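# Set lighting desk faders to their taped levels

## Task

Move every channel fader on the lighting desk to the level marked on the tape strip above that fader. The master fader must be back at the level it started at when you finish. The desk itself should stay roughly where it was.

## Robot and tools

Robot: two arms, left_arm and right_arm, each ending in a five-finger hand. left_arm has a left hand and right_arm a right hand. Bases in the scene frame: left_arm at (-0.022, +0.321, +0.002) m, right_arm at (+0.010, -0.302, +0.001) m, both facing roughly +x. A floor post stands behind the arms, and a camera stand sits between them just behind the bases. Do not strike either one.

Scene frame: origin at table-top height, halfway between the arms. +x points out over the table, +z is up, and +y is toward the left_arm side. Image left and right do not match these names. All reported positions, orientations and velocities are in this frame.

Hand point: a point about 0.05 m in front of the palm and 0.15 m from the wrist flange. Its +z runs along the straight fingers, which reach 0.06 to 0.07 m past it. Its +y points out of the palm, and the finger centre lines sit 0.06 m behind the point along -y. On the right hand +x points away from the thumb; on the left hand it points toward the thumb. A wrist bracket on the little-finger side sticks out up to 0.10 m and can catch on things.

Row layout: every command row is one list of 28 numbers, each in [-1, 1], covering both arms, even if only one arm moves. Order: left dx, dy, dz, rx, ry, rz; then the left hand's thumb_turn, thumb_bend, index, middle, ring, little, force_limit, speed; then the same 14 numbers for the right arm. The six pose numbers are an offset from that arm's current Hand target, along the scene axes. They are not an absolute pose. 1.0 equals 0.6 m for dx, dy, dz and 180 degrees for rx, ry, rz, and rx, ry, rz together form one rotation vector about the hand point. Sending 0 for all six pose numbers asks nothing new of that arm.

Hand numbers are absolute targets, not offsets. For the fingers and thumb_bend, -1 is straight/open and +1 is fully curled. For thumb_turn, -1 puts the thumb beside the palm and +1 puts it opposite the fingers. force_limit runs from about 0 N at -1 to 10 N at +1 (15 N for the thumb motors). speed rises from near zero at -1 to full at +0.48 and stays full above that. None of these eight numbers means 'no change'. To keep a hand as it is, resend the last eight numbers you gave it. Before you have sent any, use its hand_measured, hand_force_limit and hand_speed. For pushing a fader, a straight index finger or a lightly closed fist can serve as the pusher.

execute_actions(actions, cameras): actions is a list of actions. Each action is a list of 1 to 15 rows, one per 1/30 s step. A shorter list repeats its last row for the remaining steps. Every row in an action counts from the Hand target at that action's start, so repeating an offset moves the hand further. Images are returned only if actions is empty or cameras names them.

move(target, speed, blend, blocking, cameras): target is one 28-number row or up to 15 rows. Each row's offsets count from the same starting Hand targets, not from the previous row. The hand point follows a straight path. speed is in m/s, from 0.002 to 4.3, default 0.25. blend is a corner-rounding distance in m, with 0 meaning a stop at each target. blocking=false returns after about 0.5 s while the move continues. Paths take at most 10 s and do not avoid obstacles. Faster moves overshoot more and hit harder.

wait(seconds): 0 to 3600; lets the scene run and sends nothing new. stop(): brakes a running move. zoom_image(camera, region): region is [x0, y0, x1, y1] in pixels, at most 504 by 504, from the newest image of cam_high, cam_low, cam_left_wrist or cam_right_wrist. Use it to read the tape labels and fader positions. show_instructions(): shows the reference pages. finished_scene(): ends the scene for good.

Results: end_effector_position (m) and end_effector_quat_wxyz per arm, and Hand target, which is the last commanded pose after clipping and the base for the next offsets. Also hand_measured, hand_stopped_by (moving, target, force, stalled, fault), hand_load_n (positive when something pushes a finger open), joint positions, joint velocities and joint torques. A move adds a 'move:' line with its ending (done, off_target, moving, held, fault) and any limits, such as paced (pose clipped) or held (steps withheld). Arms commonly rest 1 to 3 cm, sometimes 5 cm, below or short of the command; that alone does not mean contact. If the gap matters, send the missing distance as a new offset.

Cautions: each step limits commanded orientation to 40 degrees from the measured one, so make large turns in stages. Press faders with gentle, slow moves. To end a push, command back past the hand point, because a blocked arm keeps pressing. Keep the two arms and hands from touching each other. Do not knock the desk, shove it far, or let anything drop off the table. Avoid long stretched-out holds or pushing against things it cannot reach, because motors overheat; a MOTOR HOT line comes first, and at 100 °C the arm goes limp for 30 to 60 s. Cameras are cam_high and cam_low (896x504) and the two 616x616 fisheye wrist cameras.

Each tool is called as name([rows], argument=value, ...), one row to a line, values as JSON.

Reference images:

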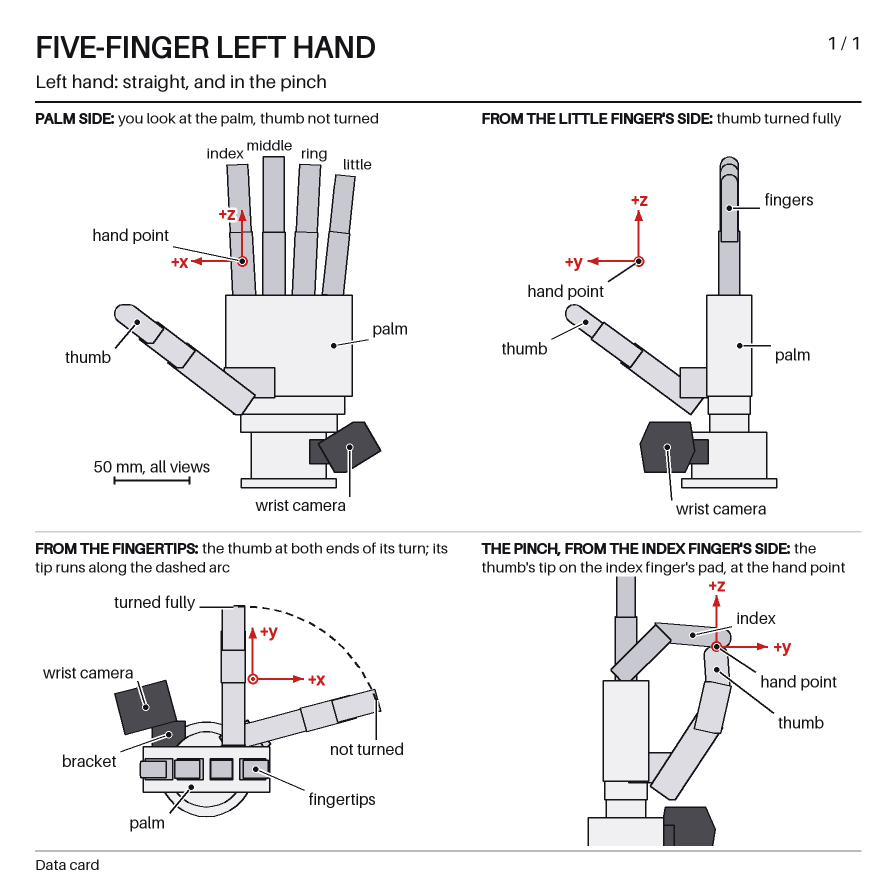

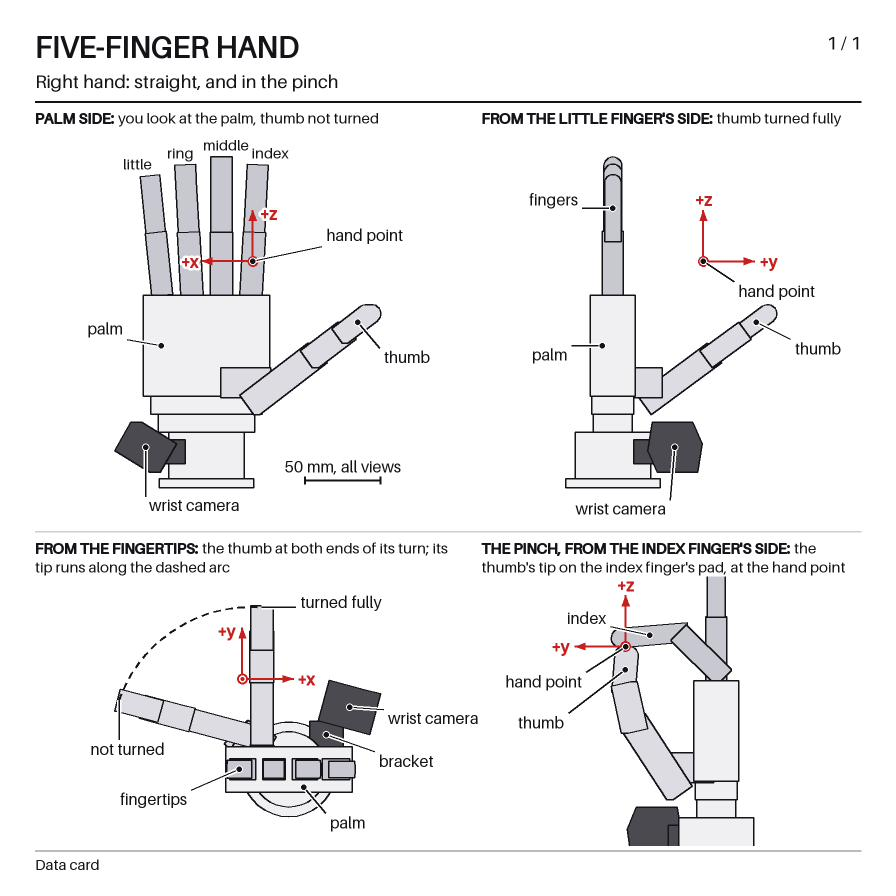

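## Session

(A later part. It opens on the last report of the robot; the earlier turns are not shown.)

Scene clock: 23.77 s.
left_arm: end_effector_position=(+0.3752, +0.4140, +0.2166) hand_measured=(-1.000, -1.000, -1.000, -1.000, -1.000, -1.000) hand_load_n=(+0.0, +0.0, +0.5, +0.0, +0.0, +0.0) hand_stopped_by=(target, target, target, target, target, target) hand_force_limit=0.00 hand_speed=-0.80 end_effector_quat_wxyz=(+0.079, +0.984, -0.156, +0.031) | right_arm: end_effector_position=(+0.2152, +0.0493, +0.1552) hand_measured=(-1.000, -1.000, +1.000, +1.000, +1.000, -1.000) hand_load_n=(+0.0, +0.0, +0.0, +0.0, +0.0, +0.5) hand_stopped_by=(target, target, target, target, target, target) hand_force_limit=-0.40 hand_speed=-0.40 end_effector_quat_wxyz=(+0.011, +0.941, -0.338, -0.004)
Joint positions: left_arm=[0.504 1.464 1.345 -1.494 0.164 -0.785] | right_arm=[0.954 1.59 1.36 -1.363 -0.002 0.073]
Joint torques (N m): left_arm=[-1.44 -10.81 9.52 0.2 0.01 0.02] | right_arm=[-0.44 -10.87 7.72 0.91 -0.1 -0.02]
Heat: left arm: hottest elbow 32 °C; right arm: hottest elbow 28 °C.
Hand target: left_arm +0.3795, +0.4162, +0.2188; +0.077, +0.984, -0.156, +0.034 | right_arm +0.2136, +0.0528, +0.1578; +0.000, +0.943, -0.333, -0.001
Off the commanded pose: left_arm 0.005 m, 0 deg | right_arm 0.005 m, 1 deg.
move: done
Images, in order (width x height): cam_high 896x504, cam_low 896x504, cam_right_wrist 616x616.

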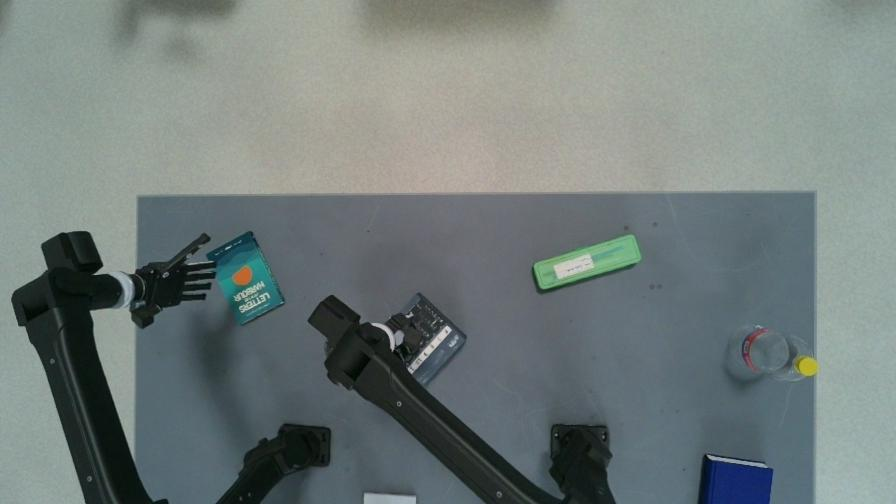

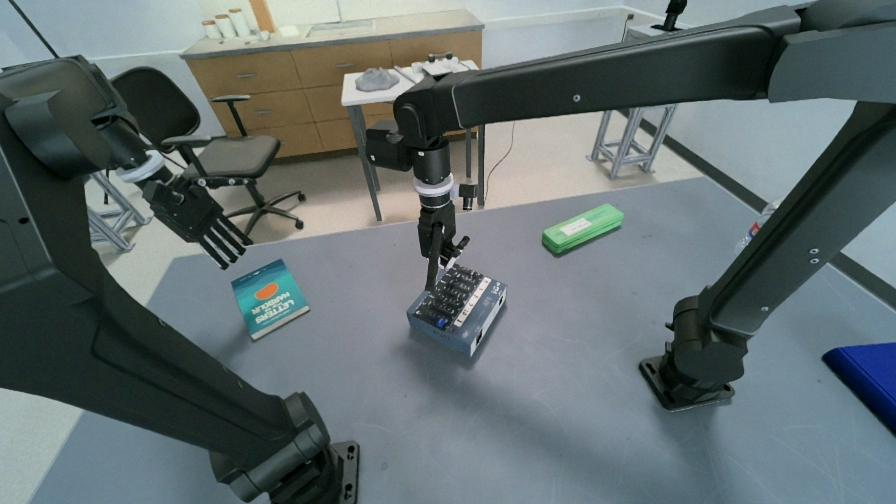

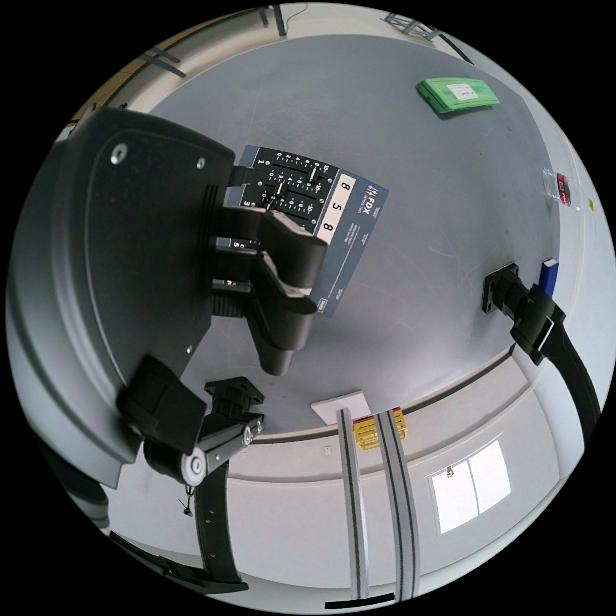

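move(target=[0,0,0,0,0,0,-1,-1,-1,-1,-1,-1,0,-0.8,-0.0083,0.0068,-0.035,0,0,0,-1,-1,1,1,1,-1,-0.4,-0.4], speed=0.08, cameras=["cam_low","cam_right_wrist"])

zoom_image(camera="cam_right_wrist", region=[220, 130, 320, 230])

zoom_image(camera="cam_low", region=[380, 200, 530, 350])

Scene clock: 25.90 s.
left_arm: end_effector_position=(+0.3752, +0.4140, +0.2166) hand_measured=(-1.000, -1.000, -1.000, -1.000, -1.000, -1.000) hand_load_n=(+0.0, +0.0, +0.0, +0.0, +0.0, +0.0) hand_stopped_by=(target, target, target, target, target, target) hand_force_limit=0.00 hand_speed=-0.80 end_effector_quat_wxyz=(+0.079, +0.984, -0.156, +0.031) | right_arm: end_effector_position=(+0.2095, +0.0523, +0.1393) hand_measured=(-1.000, -1.000, +1.000, +1.000, +1.000, -1.000) hand_load_n=(+0.0, +0.0, +0.0, +0.0, +0.0, +0.0) hand_stopped_by=(target, target, target, target, target, target) hand_force_limit=-0.40 hand_speed=-0.40 end_effector_quat_wxyz=(+0.004, +0.943, -0.332, -0.002)
Joint positions: left_arm=[0.504 1.464 1.345 -1.494 0.164 -0.785] | right_arm=[0.969 1.59 1.319 -1.309 -0.002 0.077]
Joint torques (N m): left_arm=[-1.44 -10.81 9.52 0.2 0.01 0.02] | right_arm=[-0.62 -10.23 7.69 0.94 -0.11 0.11]
Heat: left arm: hottest elbow 32 °C; right arm: hottest elbow 28 °C.
Hand target: left_arm +0.3795, +0.4162, +0.2188; +0.077, +0.984, -0.156, +0.034 | right_arm +0.2086, +0.0567, +0.1368; +0.000, +0.943, -0.333, -0.001
Off the commanded pose: left_arm 0.005 m, 0 deg | right_arm 0.005 m, 1 deg.
move: done

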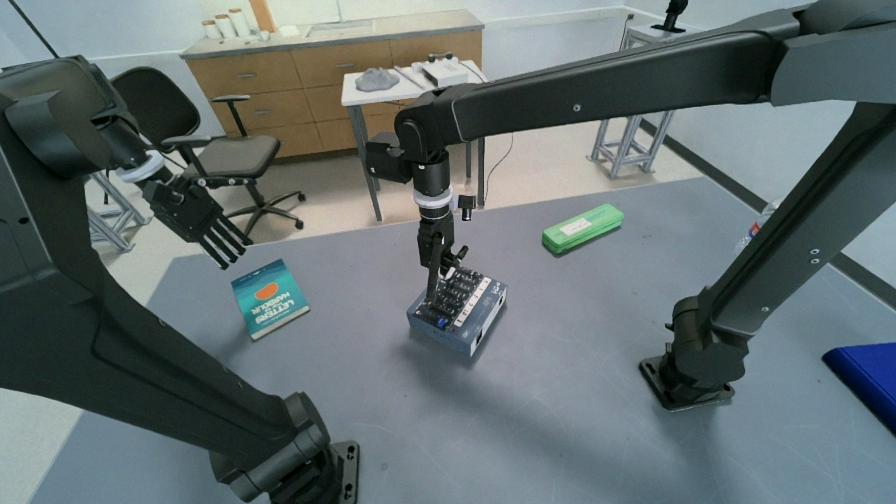

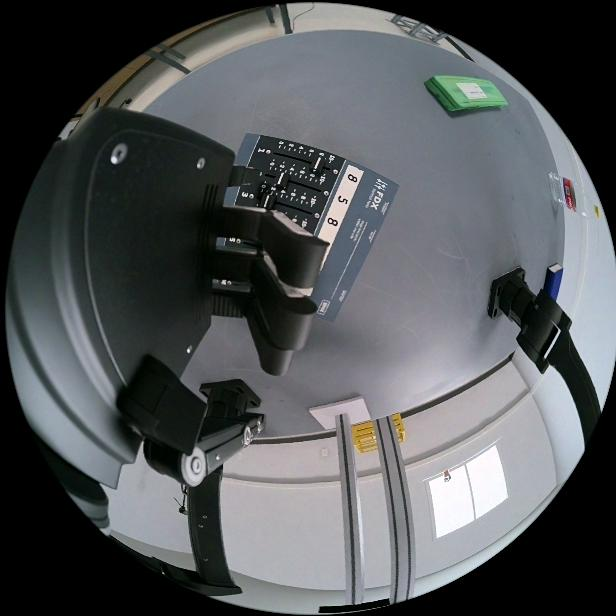

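Scaled by 5.040 from the camera's image (finer frame: 880x880).

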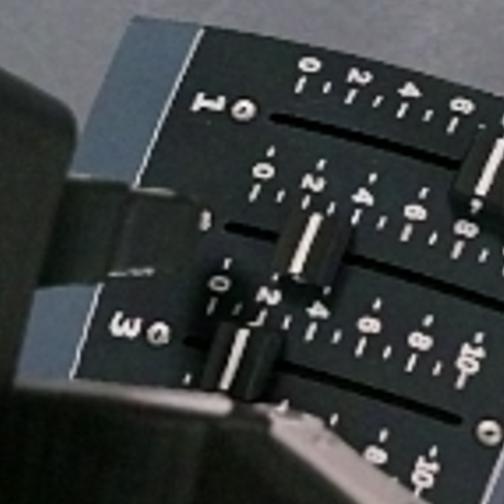

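Scaled by 3.360 from the camera's image (finer frame: 1280x720).

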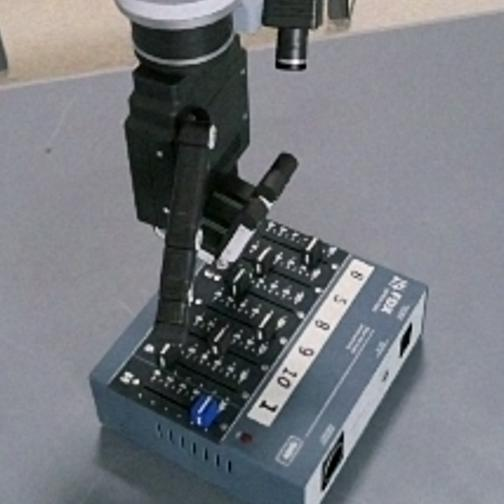

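move(target=[0,0,0,0,0,0,-1,-1,-1,-1,-1,-1,0,-0.8,0.0035,-0.003,-0.018,0,0,0,-1,-1,1,1,1,-1,-0.4,-0.4], speed=0.05, cameras=["cam_low","cam_right_wrist"])

zoom_image(camera="cam_right_wrist", region=[220, 130, 320, 230])

zoom_image(camera="cam_low", region=[400, 230, 500, 330])

Scene clock: 27.47 s.
left_arm: end_effector_position=(+0.3752, +0.4140, +0.2166) hand_measured=(-1.000, -1.000, -1.000, -1.000, -1.000, -1.000) hand_load_n=(+0.0, +0.0, +0.0, +0.0, +0.0, +0.0) hand_stopped_by=(target, target, target, target, target, target) hand_force_limit=0.00 hand_speed=-0.80 end_effector_quat_wxyz=(+0.079, +0.984, -0.156, +0.031) | right_arm: end_effector_position=(+0.2094, +0.0522, +0.1305) hand_measured=(-1.000, -1.000, +1.000, +1.000, +1.000, -1.000) hand_load_n=(+0.0, +0.0, +0.0, +0.0, +0.0, +0.0) hand_stopped_by=(target, target, target, target, target, target) hand_force_limit=-0.40 hand_speed=-0.40 end_effector_quat_wxyz=(+0.002, +0.943, -0.332, -0.001)
Joint positions: left_arm=[0.504 1.464 1.345 -1.494 0.164 -0.785] | right_arm=[0.969 1.593 1.299 -1.281 -0.002 0.077]
Joint torques (N m): left_arm=[-1.49 -10.81 9.52 0.18 0.01 0.02] | right_arm=[-1.08 -9.29 7.57 0.92 -0.1 0.02]
Heat: left arm: hottest elbow 32 °C; right arm: hottest elbow 28 °C.
Hand target: left_arm +0.3795, +0.4162, +0.2188; +0.077, +0.984, -0.156, +0.034 | right_arm +0.2107, +0.0549, +0.1260; +0.001, +0.943, -0.334, -0.001
Off the commanded pose: left_arm 0.005 m, 0 deg | right_arm 0.005 m, 0 deg.
move: done

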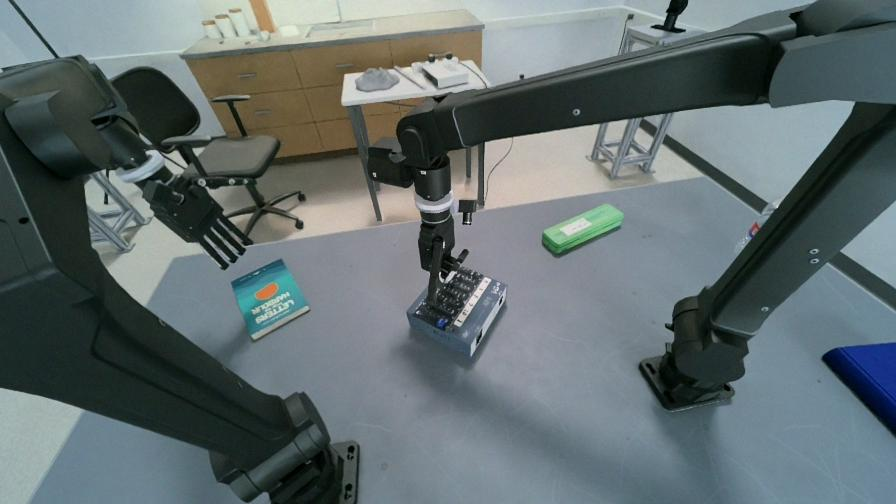

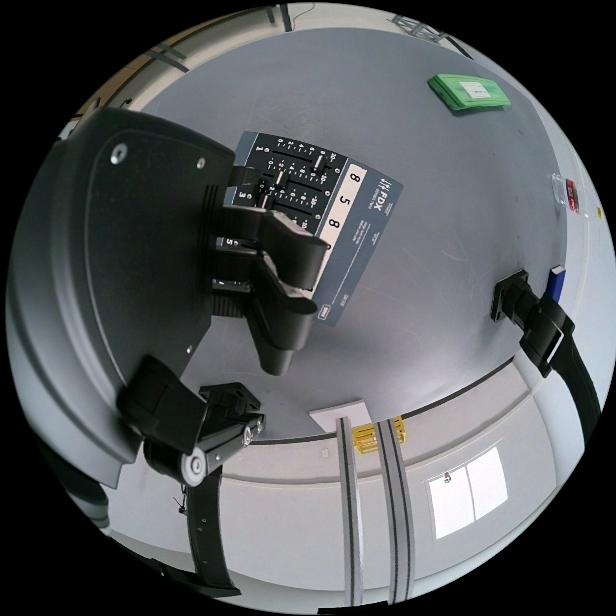

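Scaled by 5.040 from the camera's image (finer frame: 880x880).

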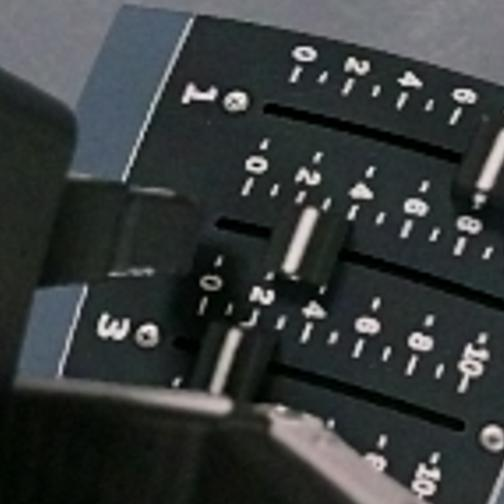

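Scaled by 5.040 from the camera's image (finer frame: 1280x720).

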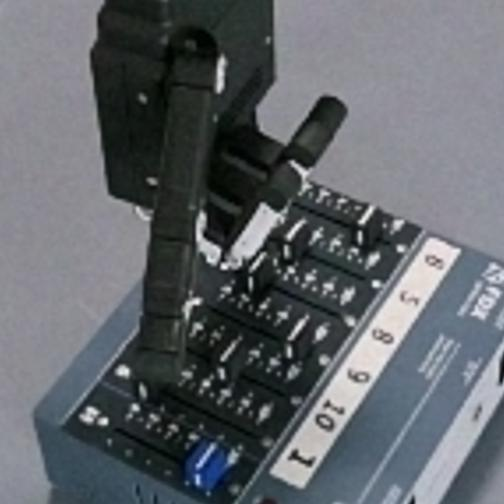

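move(target=[0,0,0,0,0,0,-1,-1,-1,-1,-1,-1,0,-0.8,0.0055,-0.005,-0.009,0,0,0,-1,-1,1,1,1,-1,-0.4,-0.4], speed=0.05, cameras=["cam_low","cam_right_wrist"])

zoom_image(camera="cam_right_wrist", region=[230, 130, 310, 210])

Scene clock: 28.30 s.
left_arm: end_effector_position=(+0.3752, +0.4140, +0.2166) hand_measured=(-1.000, -1.000, -1.000, -1.000, -1.000, -1.000) hand_load_n=(+0.0, +0.0, +0.0, +0.0, +0.0, +0.0) hand_stopped_by=(target, target, target, target, target, target) hand_force_limit=0.00 hand_speed=-0.80 end_effector_quat_wxyz=(+0.079, +0.984, -0.156, +0.031) | right_arm: end_effector_position=(+0.2094, +0.0517, +0.1254) hand_measured=(-1.000, -1.000, +1.000, +1.000, +1.000, -1.000) hand_load_n=(+0.0, +0.0, +0.0, +0.5, +0.0, +0.0) hand_stopped_by=(target, target, target, target, target, target) hand_force_limit=-0.40 hand_speed=-0.40 end_effector_quat_wxyz=(+0.002, +0.943, -0.333, -0.001)
Joint positions: left_arm=[0.504 1.464 1.345 -1.494 0.164 -0.785] | right_arm=[0.968 1.595 1.288 -1.267 -0.002 0.077]
Joint torques (N m): left_arm=[-1.38 -10.75 9.52 0.18 0 0.03] | right_arm=[-1.73 -9 7.58 0.87 -0.1 -0.09]
Heat: left arm: hottest elbow 33 °C; right arm: hottest elbow 28 °C.
Hand target: left_arm +0.3795, +0.4162, +0.2188; +0.077, +0.984, -0.156, +0.034 | right_arm +0.2140, +0.0520, +0.1207; +0.000, +0.943, -0.334, -0.001
Off the commanded pose: left_arm 0.005 m, 0 deg | right_arm 0.007 m, 0 deg.
move: done

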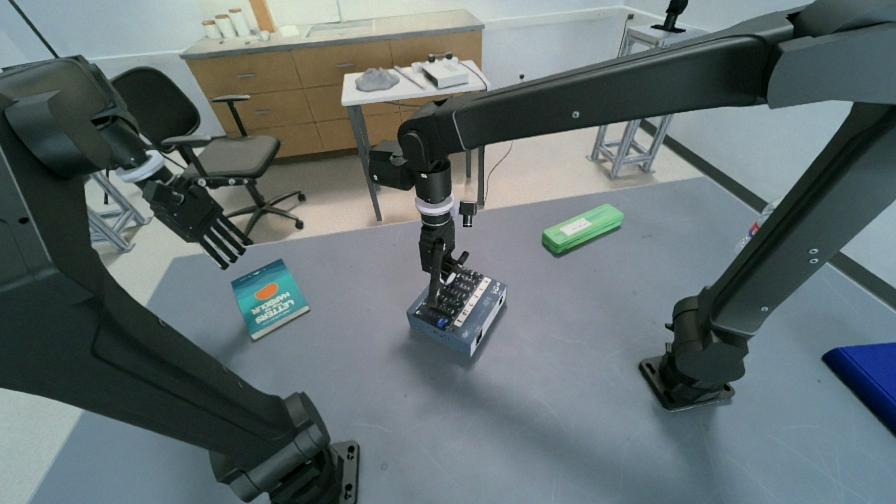

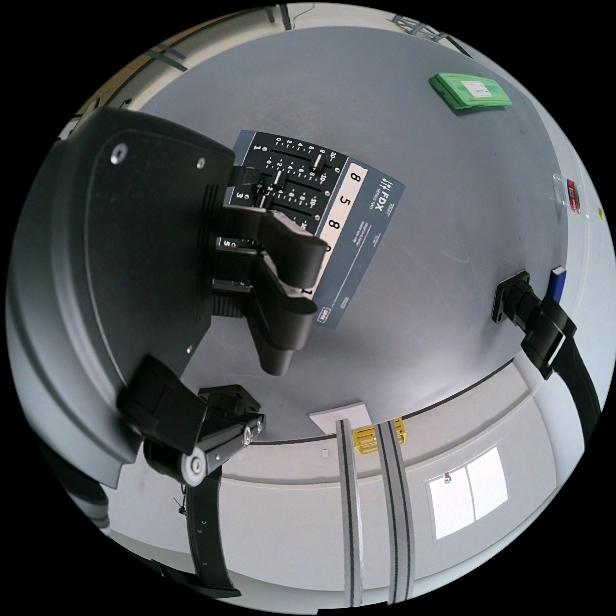

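Scaled by 6.300 from the camera's image (finer frame: 880x880).

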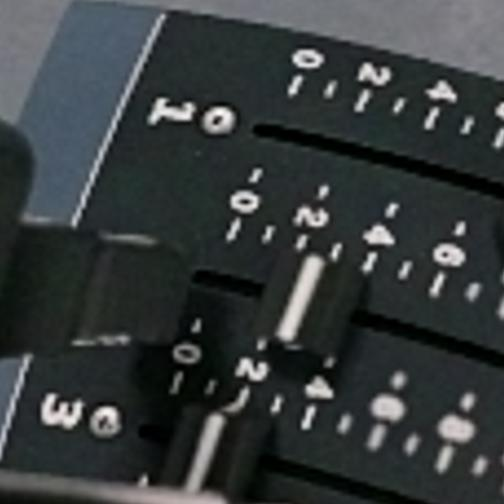

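move(target=[0,0,0,0,0,0,-1,-1,-1,-1,-1,-1,0,-0.8,-0.0165,-0.02,-0.001,0,0,0,-1,-1,1,1,1,-1,-0.4,-0.4], speed=0.05, cameras=["cam_right_wrist"])

zoom_image(camera="cam_right_wrist", region=[230, 130, 310, 210])

Scene clock: 29.73 s.
left_arm: end_effector_position=(+0.3752, +0.4140, +0.2166) hand_measured=(-1.000, -1.000, -1.000, -1.000, -1.000, -1.000) hand_load_n=(+0.0, +0.0, +0.0, +0.0, +0.0, +0.0) hand_stopped_by=(target, target, target, target, target, target) hand_force_limit=0.00 hand_speed=-0.80 end_effector_quat_wxyz=(+0.079, +0.984, -0.156, +0.031) | right_arm: end_effector_position=(+0.2028, +0.0421, +0.1165) hand_measured=(-1.000, -1.000, +1.000, +1.000, +1.000, -1.000) hand_load_n=(+0.0, +0.0, +0.5, +0.0, +0.0, +0.0) hand_stopped_by=(target, target, target, target, target, target) hand_force_limit=-0.40 hand_speed=-0.40 end_effector_quat_wxyz=(+0.008, +0.943, -0.332, -0.003)
Joint positions: left_arm=[0.504 1.464 1.345 -1.494 0.164 -0.785] | right_arm=[0.968 1.583 1.246 -1.251 -0.002 0.077]
Joint torques (N m): left_arm=[-1.49 -10.87 9.54 0.17 0.01 0.02] | right_arm=[-1.61 -10.99 6.99 0.68 -0.1 -0.05]
Heat: left arm: hottest elbow 33 °C; right arm: hottest elbow 28 °C.
Hand target: left_arm +0.3795, +0.4162, +0.2188; +0.077, +0.984, -0.156, +0.034 | right_arm +0.2041, +0.0399, +0.1200; +0.001, +0.943, -0.333, -0.001
Off the commanded pose: left_arm 0.005 m, 0 deg | right_arm 0.004 m, 1 deg.
move: done

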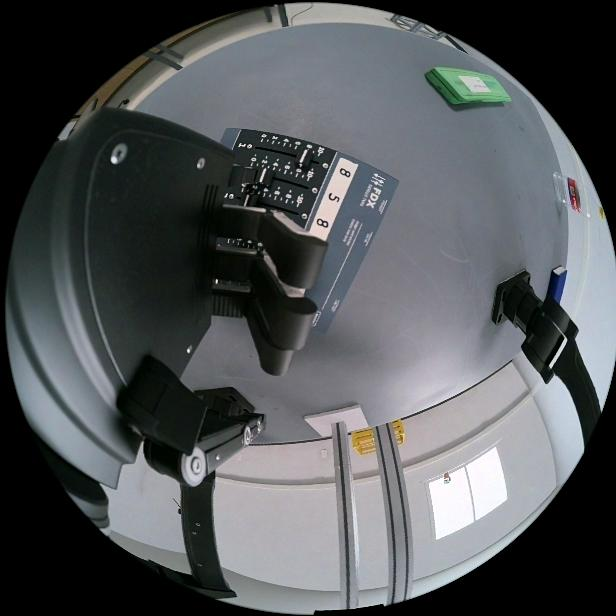

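Scaled by 6.300 from the camera's image (finer frame: 880x880).

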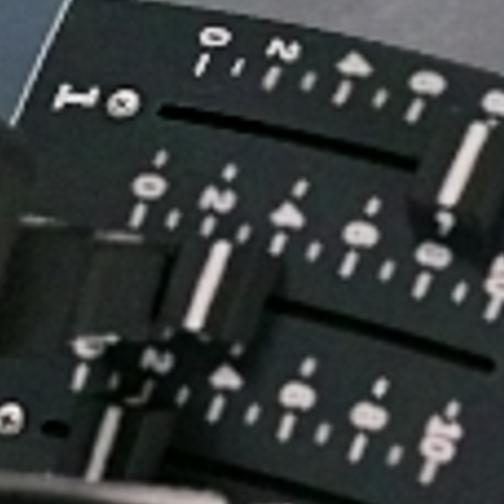

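move(target=[0,0,0,0,0,0,-1,-1,-1,-1,-1,-1,0,-0.8,0,0,0,0,0,0,-1,-1,1,1,1,-0.8,-0.4,-0.88], speed=0.05, cameras=["cam_right_wrist"])

zoom_image(camera="cam_right_wrist", region=[230, 130, 310, 210])

Scene clock: 31.70 s.
left_arm: end_effector_position=(+0.3752, +0.4140, +0.2166) hand_measured=(-1.000, -1.000, -1.000, -1.000, -1.000, -1.000) hand_load_n=(+0.0, +0.0, +0.0, +0.0, +0.0, +0.0) hand_stopped_by=(target, target, target, target, target, target) hand_force_limit=0.00 hand_speed=-0.80 end_effector_quat_wxyz=(+0.079, +0.984, -0.156, +0.031) | right_arm: end_effector_position=(+0.2031, +0.0425, +0.1164) hand_measured=(-1.000, -1.000, +1.000, +1.000, +1.000, -0.800) hand_load_n=(+0.0, -0.5, +0.5, +0.0, +0.0, +1.0) hand_stopped_by=(target, target, target, target, target, target) hand_force_limit=-0.40 hand_speed=-0.88 end_effector_quat_wxyz=(+0.007, +0.943, -0.332, -0.003)
Joint positions: left_arm=[0.504 1.464 1.345 -1.494 0.164 -0.785] | right_arm=[0.968 1.583 1.246 -1.249 -0.002 0.077]
Joint torques (N m): left_arm=[-1.44 -10.87 9.52 0.17 0.01 0.02] | right_arm=[-1.55 -10.93 6.99 0.61 -0.09 -0.05]
Heat: left arm: hottest elbow 33 °C; right arm: hottest elbow 28 °C.
Hand target: left_arm +0.3795, +0.4162, +0.2188; +0.077, +0.984, -0.156, +0.034 | right_arm +0.2041, +0.0399, +0.1200; +0.001, +0.943, -0.333, -0.001
Off the commanded pose: left_arm 0.005 m, 0 deg | right_arm 0.005 m, 1 deg.
move: done

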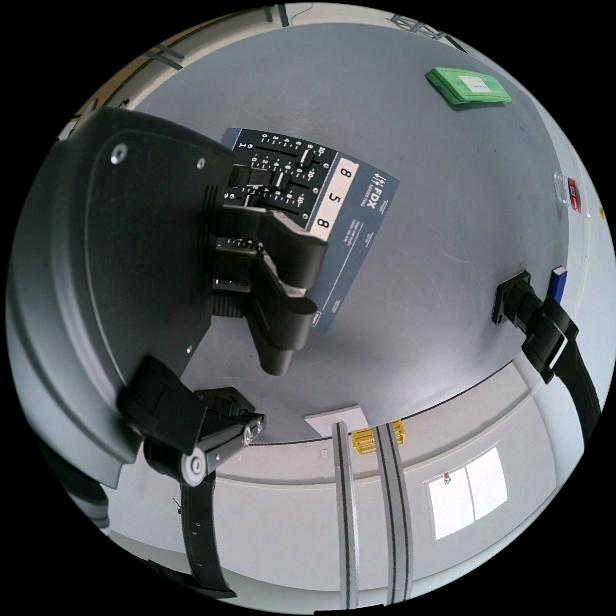

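Scaled by 6.300 from the camera's image (finer frame: 880x880).

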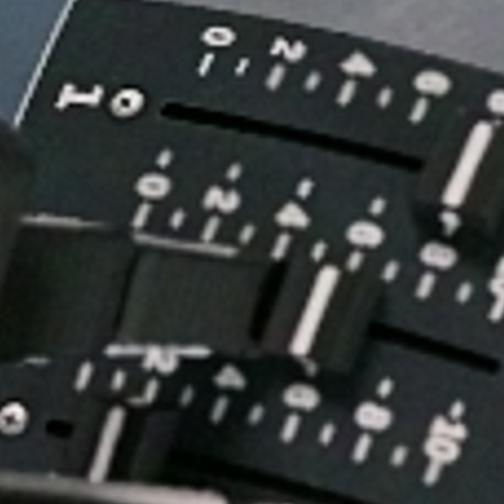

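move([
  [0,0,0,0,0,0,-1,-1,-1,-1,-1,-1,0,-0.8,0,0,0,0,0,0,-1,-1,1,1,1,-1,-0.4,-0.7],
  [0,0,0,0,0,0,-1,-1,-1,-1,-1,-1,0,-0.8,0.0,0.0,0.02,0,0,0,-1,-1,1,1,1,-1,-0.4,-0.7],
  [0,0,0,0,0,0,-1,-1,-1,-1,-1,-1,0,-0.8,0.0225,0.0138,0.02,0,0,0,-1,-1,1,1,1,-1,-0.4,-0.7],
], speed=0.08, cameras=["cam_right_wrist"])

zoom_image(camera="cam_right_wrist", region=[230, 130, 330, 230])

Scene clock: 34.37 s.
left_arm: end_effector_position=(+0.3752, +0.4140, +0.2166) hand_measured=(-1.000, -1.000, -1.000, -1.000, -1.000, -1.000) hand_load_n=(+0.0, +0.0, +0.0, +0.0, +0.0, +0.0) hand_stopped_by=(target, target, target, target, target, target) hand_force_limit=0.00 hand_speed=-0.80 end_effector_quat_wxyz=(+0.079, +0.984, -0.156, +0.031) | right_arm: end_effector_position=(+0.2065, +0.0380, +0.1214) hand_measured=(-1.000, -1.000, +1.000, +1.000, +1.000, -1.000) hand_load_n=(+0.0, +0.0, +0.0, +0.0, +0.0, +0.0) hand_stopped_by=(target, target, target, target, target, target) hand_force_limit=-0.40 hand_speed=-0.70 end_effector_quat_wxyz=(+0.012, +0.942, -0.335, -0.004)
Joint positions: left_arm=[0.504 1.464 1.345 -1.494 0.164 -0.785] | right_arm=[0.956 1.58 1.256 -1.271 -0.002 0.07]
Joint torques (N m): left_arm=[-1.49 -10.87 9.54 0.18 0.01 0.02] | right_arm=[-1.61 -8.64 11.28 0.05 -0.09 -0.17]
Heat: left arm: hottest elbow 33 °C; right arm: hottest elbow 28 °C.
Hand target: left_arm +0.3795, +0.4162, +0.2188; +0.077, +0.984, -0.156, +0.034 | right_arm +0.2176, +0.0483, +0.1321; +0.000, +0.943, -0.333, -0.001
Off the commanded pose: left_arm 0.005 m, 0 deg | right_arm 0.018 m, 1 deg.
move: off_target (right_arm)

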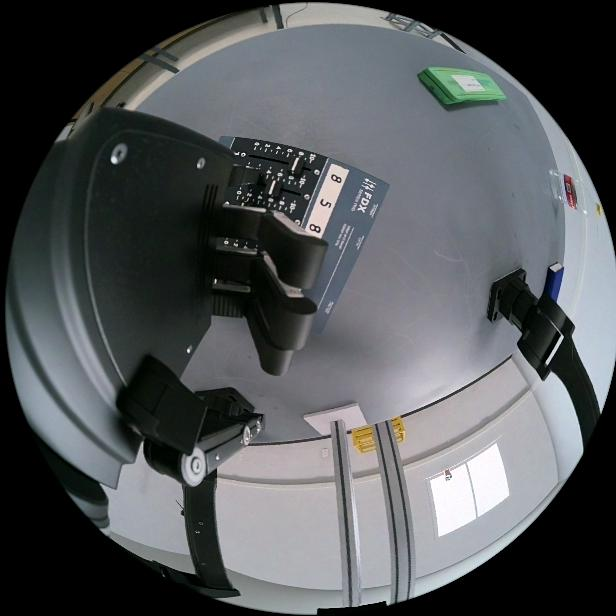

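Scaled by 5.040 from the camera's image (finer frame: 880x880).

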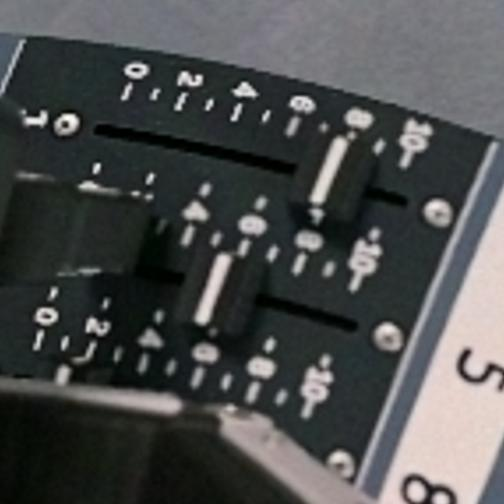

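move(target=[0,0,0,0,0,0,-1,-1,-1,-1,-1,-1,0,-0.8,0.008,0.011,0.02,0,0,0,-1,-1,1,1,1,-1,-0.4,-0.7], speed=0.08, cameras=["cam_right_wrist"])

zoom_image(camera="cam_right_wrist", region=[240, 130, 340, 230])

Scene clock: 35.43 s.
left_arm: end_effector_position=(+0.3752, +0.4140, +0.2166) hand_measured=(-1.000, -1.000, -1.000, -1.000, -1.000, -1.000) hand_load_n=(+0.5, +0.0, +0.0, +0.0, +0.0, +0.0) hand_stopped_by=(target, target, target, target, target, target) hand_force_limit=0.00 hand_speed=-0.80 end_effector_quat_wxyz=(+0.079, +0.984, -0.156, +0.031) | right_arm: end_effector_position=(+0.2117, +0.0454, +0.1335) hand_measured=(-1.000, -1.000, +1.000, +1.000, +1.000, -1.000) hand_load_n=(+0.0, -0.5, -0.5, +0.0, +0.0, -0.5) hand_stopped_by=(target, target, target, target, target, target) hand_force_limit=-0.40 hand_speed=-0.70 end_effector_quat_wxyz=(+0.011, +0.942, -0.335, -0.004)
Joint positions: left_arm=[0.504 1.464 1.345 -1.494 0.164 -0.785] | right_arm=[0.956 1.593 1.304 -1.306 -0.002 0.069]
Joint torques (N m): left_arm=[-1.44 -10.81 9.54 0.17 0.01 0.03] | right_arm=[-1.67 -9.29 11.22 0.1 -0.09 -0.11]
Heat: left arm: hottest elbow 33 °C; right arm: hottest elbow 28 °C.
Hand target: left_arm +0.3795, +0.4162, +0.2188; +0.077, +0.984, -0.156, +0.034 | right_arm +0.2223, +0.0549, +0.1440; +0.001, +0.943, -0.333, -0.001
Off the commanded pose: left_arm 0.005 m, 0 deg | right_arm 0.018 m, 1 deg.
move: off_target (right_arm)

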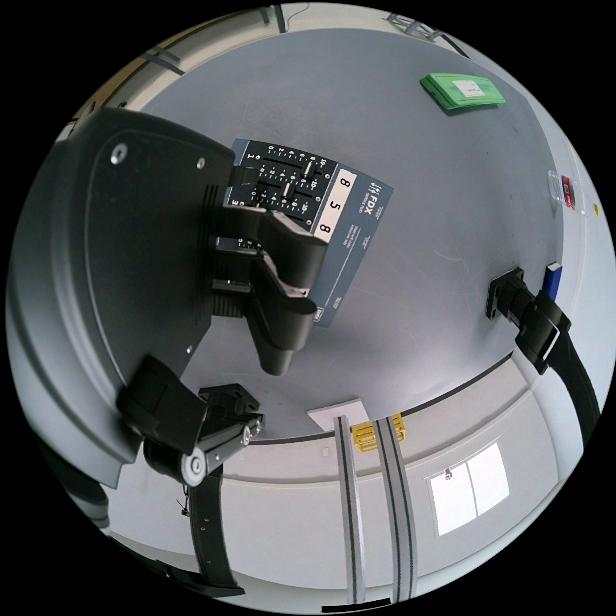

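Scaled by 5.040 from the camera's image (finer frame: 880x880).

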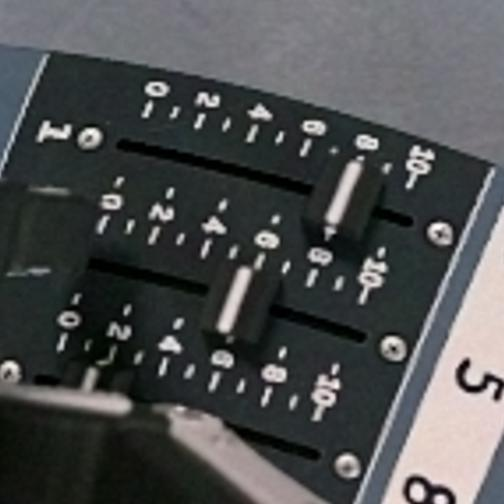

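zoom_image(camera="cam_right_wrist", region=[262, 145, 332, 215])

Scaled by 7.200 from the camera's image (finer frame: 880x880).

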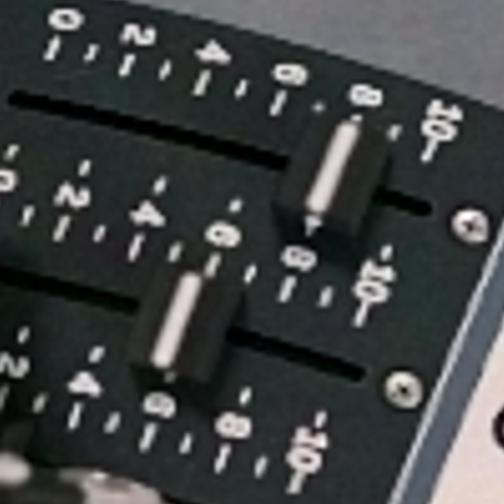

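move(target=[0,0,0,0,0,0,-1,-1,-1,-1,-1,-1,0,-0.8,0.014,0.016,0.0,0,0,0,-1,-1,1,1,1,-1,-0.4,-0.7], speed=0.08, cameras=["cam_right_wrist"])

zoom_image(camera="cam_right_wrist", region=[270, 145, 340, 215])

Scene clock: 40.60 s.
left_arm: end_effector_position=(+0.3752, +0.4140, +0.2166) hand_measured=(-1.000, -1.000, -1.000, -1.000, -1.000, -1.000) hand_load_n=(+0.0, +0.0, +0.0, +0.0, +0.0, +0.0) hand_stopped_by=(target, target, target, target, target, target) hand_force_limit=0.00 hand_speed=-0.80 end_effector_quat_wxyz=(+0.079, +0.984, -0.156, +0.031) | right_arm: end_effector_position=(+0.2196, +0.0544, +0.1318) hand_measured=(-1.000, -1.000, +1.000, +1.000, +1.000, -1.000) hand_load_n=(+0.0, +0.0, +0.0, +0.0, +0.0, +0.0) hand_stopped_by=(target, target, target, target, target, target) hand_force_limit=-0.40 hand_speed=-0.70 end_effector_quat_wxyz=(+0.014, +0.942, -0.335, -0.005)
Joint positions: left_arm=[0.504 1.464 1.345 -1.494 0.164 -0.785] | right_arm=[0.953 1.628 1.341 -1.314 -0.002 0.067]
Joint torques (N m): left_arm=[-1.44 -10.75 9.54 0.2 0.01 0.02] | right_arm=[-1.73 -9.35 11.3 0.25 -0.09 -0.12]
Heat: left arm: hottest elbow 34 °C; right arm: hottest elbow 29 °C.
Hand target: left_arm +0.3795, +0.4162, +0.2188; +0.077, +0.984, -0.156, +0.034 | right_arm +0.2308, +0.0645, +0.1440; +0.001, +0.943, -0.333, -0.001
Off the commanded pose: left_arm 0.005 m, 0 deg | right_arm 0.019 m, 2 deg.
move: off_target (right_arm)

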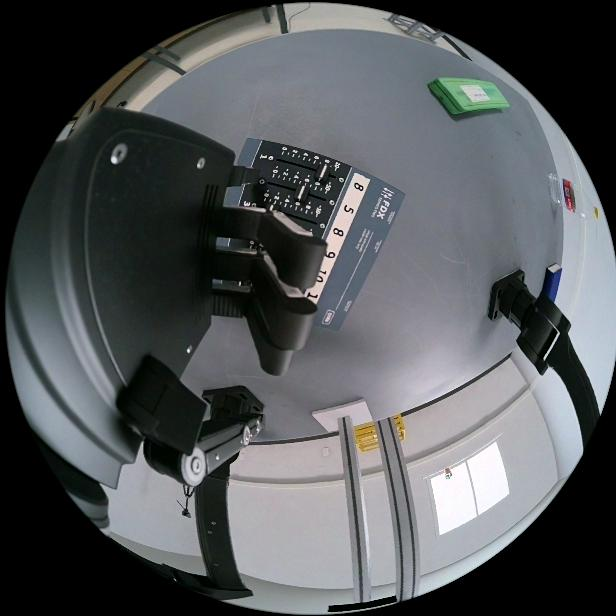

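Scaled by 7.200 from the camera's image (finer frame: 880x880).

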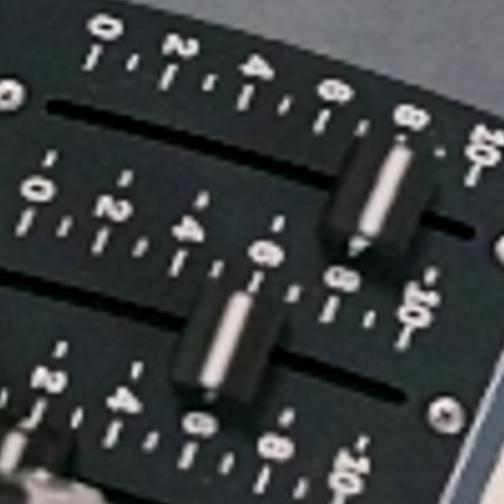

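move(target=[0,0,0,0,0,0,-1,-1,-1,-1,-1,-1,0,-0.8,-0.143,0.0292,0.0183,0,0,0,-1,-1,1,1,1,-1,-0.4,-0.7], speed=0.12, cameras=["cam_high","cam_low","cam_right_wrist"])

zoom_image(camera="cam_right_wrist", region=[230, 120, 330, 220])

Scene clock: 43.20 s.
left_arm: end_effector_position=(+0.3752, +0.4140, +0.2166) hand_measured=(-1.000, -1.000, -1.000, -1.000, -1.000, -1.000) hand_load_n=(+0.0, -0.5, +0.0, +0.0, +0.0, -0.5) hand_stopped_by=(target, target, target, target, target, target) hand_force_limit=0.00 hand_speed=-0.80 end_effector_quat_wxyz=(+0.079, +0.984, -0.156, +0.031) | right_arm: end_effector_position=(+0.1472, +0.0851, +0.1481) hand_measured=(-1.000, -1.000, +1.000, +1.000, +1.000, -1.000) hand_load_n=(+0.0, +0.0, +0.0, +0.0, +0.0, +0.0) hand_stopped_by=(target, target, target, target, target, target) hand_force_limit=-0.40 hand_speed=-0.70 end_effector_quat_wxyz=(+0.003, +0.944, -0.329, -0.001)
Joint positions: left_arm=[0.504 1.464 1.345 -1.494 0.164 -0.785] | right_arm=[1.122 1.575 1.326 -1.327 -0.002 0.224]
Joint torques (N m): left_arm=[-1.44 -10.81 9.54 0.18 0.01 0.02] | right_arm=[-1.14 -11.22 7.6 0.1 -0.11 0.07]
Heat: left arm: hottest elbow 34 °C; right arm: hottest elbow 29 °C.
Hand target: left_arm +0.3795, +0.4162, +0.2188; +0.077, +0.984, -0.156, +0.034 | right_arm +0.1450, +0.0819, +0.1550; +0.001, +0.943, -0.334, -0.001
Off the commanded pose: left_arm 0.005 m, 0 deg | right_arm 0.008 m, 1 deg.
move: done

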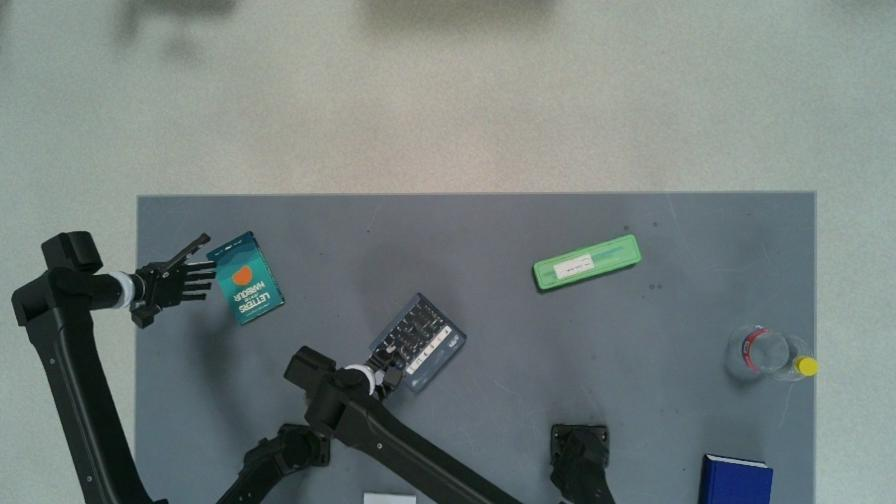

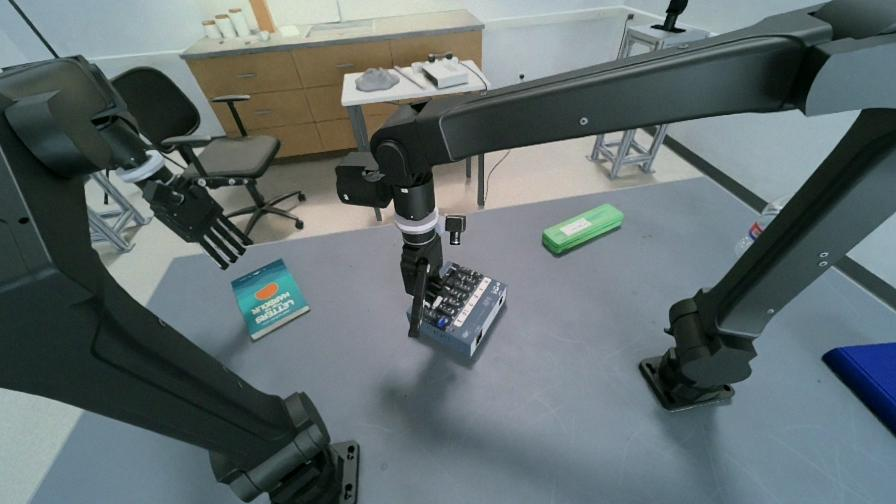

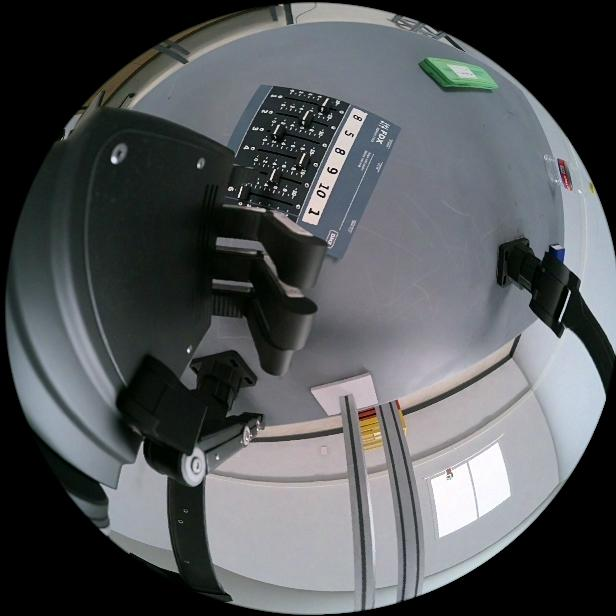

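Scaled by 5.040 from the camera's image (finer frame: 880x880).

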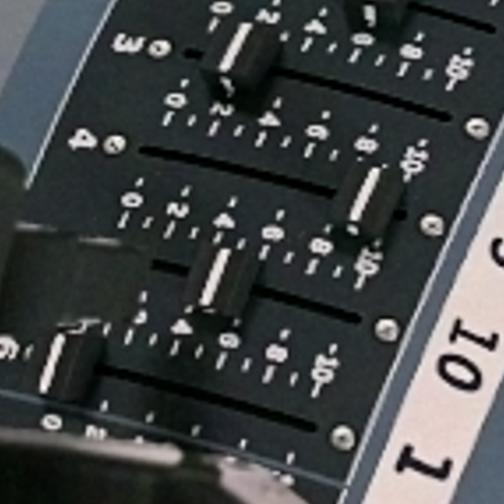

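move([
  [0,0,0,0,0,0,-1,-1,-1,-1,-1,-1,0,-0.8,0.018,0.0135,-0.01,0,0,0,-1,-1,1,1,1,-1,-0.4,-0.7],
  [0,0,0,0,0,0,-1,-1,-1,-1,-1,-1,0,-0.8,0.0158,0.0118,-0.05,0,0,0,-1,-1,1,1,1,-1,-0.4,-0.7],
], speed=0.08, cameras=["cam_low","cam_right_wrist"])

zoom_image(camera="cam_right_wrist", region=[230, 120, 330, 220])

Scene clock: 45.30 s.
left_arm: end_effector_position=(+0.3752, +0.4140, +0.2166) hand_measured=(-1.000, -1.000, -1.000, -1.000, -1.000, -1.000) hand_load_n=(+0.0, +0.0, +0.0, +0.0, +0.0, +0.0) hand_stopped_by=(target, target, target, target, target, target) hand_force_limit=0.00 hand_speed=-0.80 end_effector_quat_wxyz=(+0.079, +0.984, -0.156, +0.031) | right_arm: end_effector_position=(+0.1510, +0.0870, +0.1278) hand_measured=(-1.000, -1.000, +1.000, +1.000, +1.000, -1.000) hand_load_n=(+0.0, +0.0, +0.0, +0.0, +0.0, +0.0) hand_stopped_by=(target, target, target, target, target, target) hand_force_limit=-0.40 hand_speed=-0.70 end_effector_quat_wxyz=(+0.004, +0.943, -0.332, -0.001)
Joint positions: left_arm=[0.504 1.464 1.345 -1.494 0.164 -0.785] | right_arm=[1.116 1.599 1.299 -1.279 -0.002 0.224]
Joint torques (N m): left_arm=[-1.44 -10.81 9.52 0.18 0.01 0.02] | right_arm=[-1.55 -9.23 7.46 0.91 -0.11 -0.04]
Heat: left arm: hottest elbow 34 °C; right arm: hottest elbow 29 °C.
Hand target: left_arm +0.3795, +0.4162, +0.2188; +0.077, +0.984, -0.156, +0.034 | right_arm +0.1546, +0.0890, +0.1250; +0.000, +0.943, -0.333, -0.001
Off the commanded pose: left_arm 0.005 m, 0 deg | right_arm 0.005 m, 0 deg.
move: done

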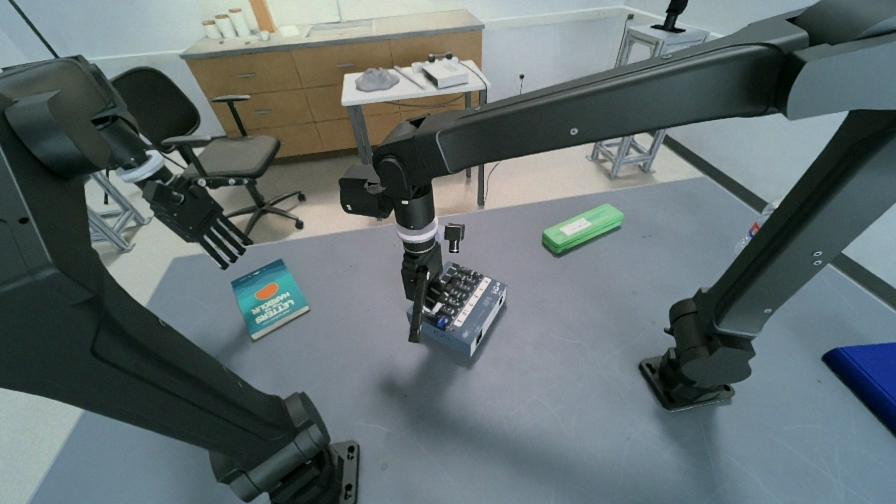

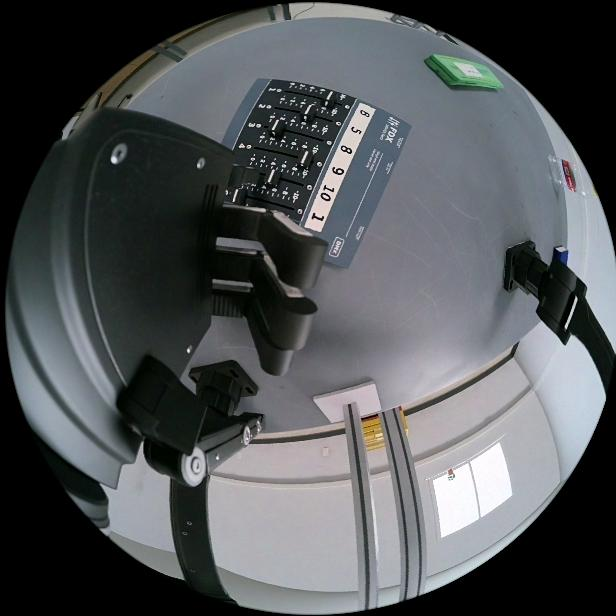

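Scaled by 5.040 from the camera's image (finer frame: 880x880).

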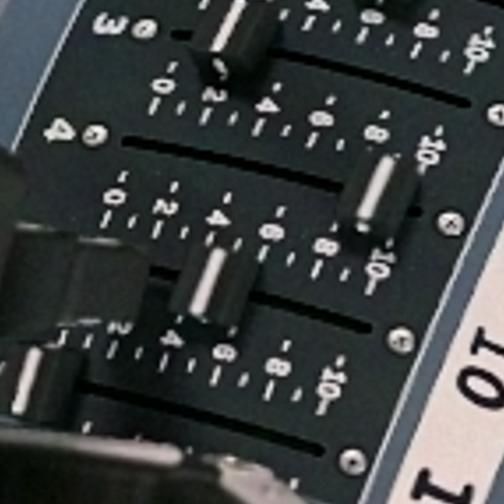

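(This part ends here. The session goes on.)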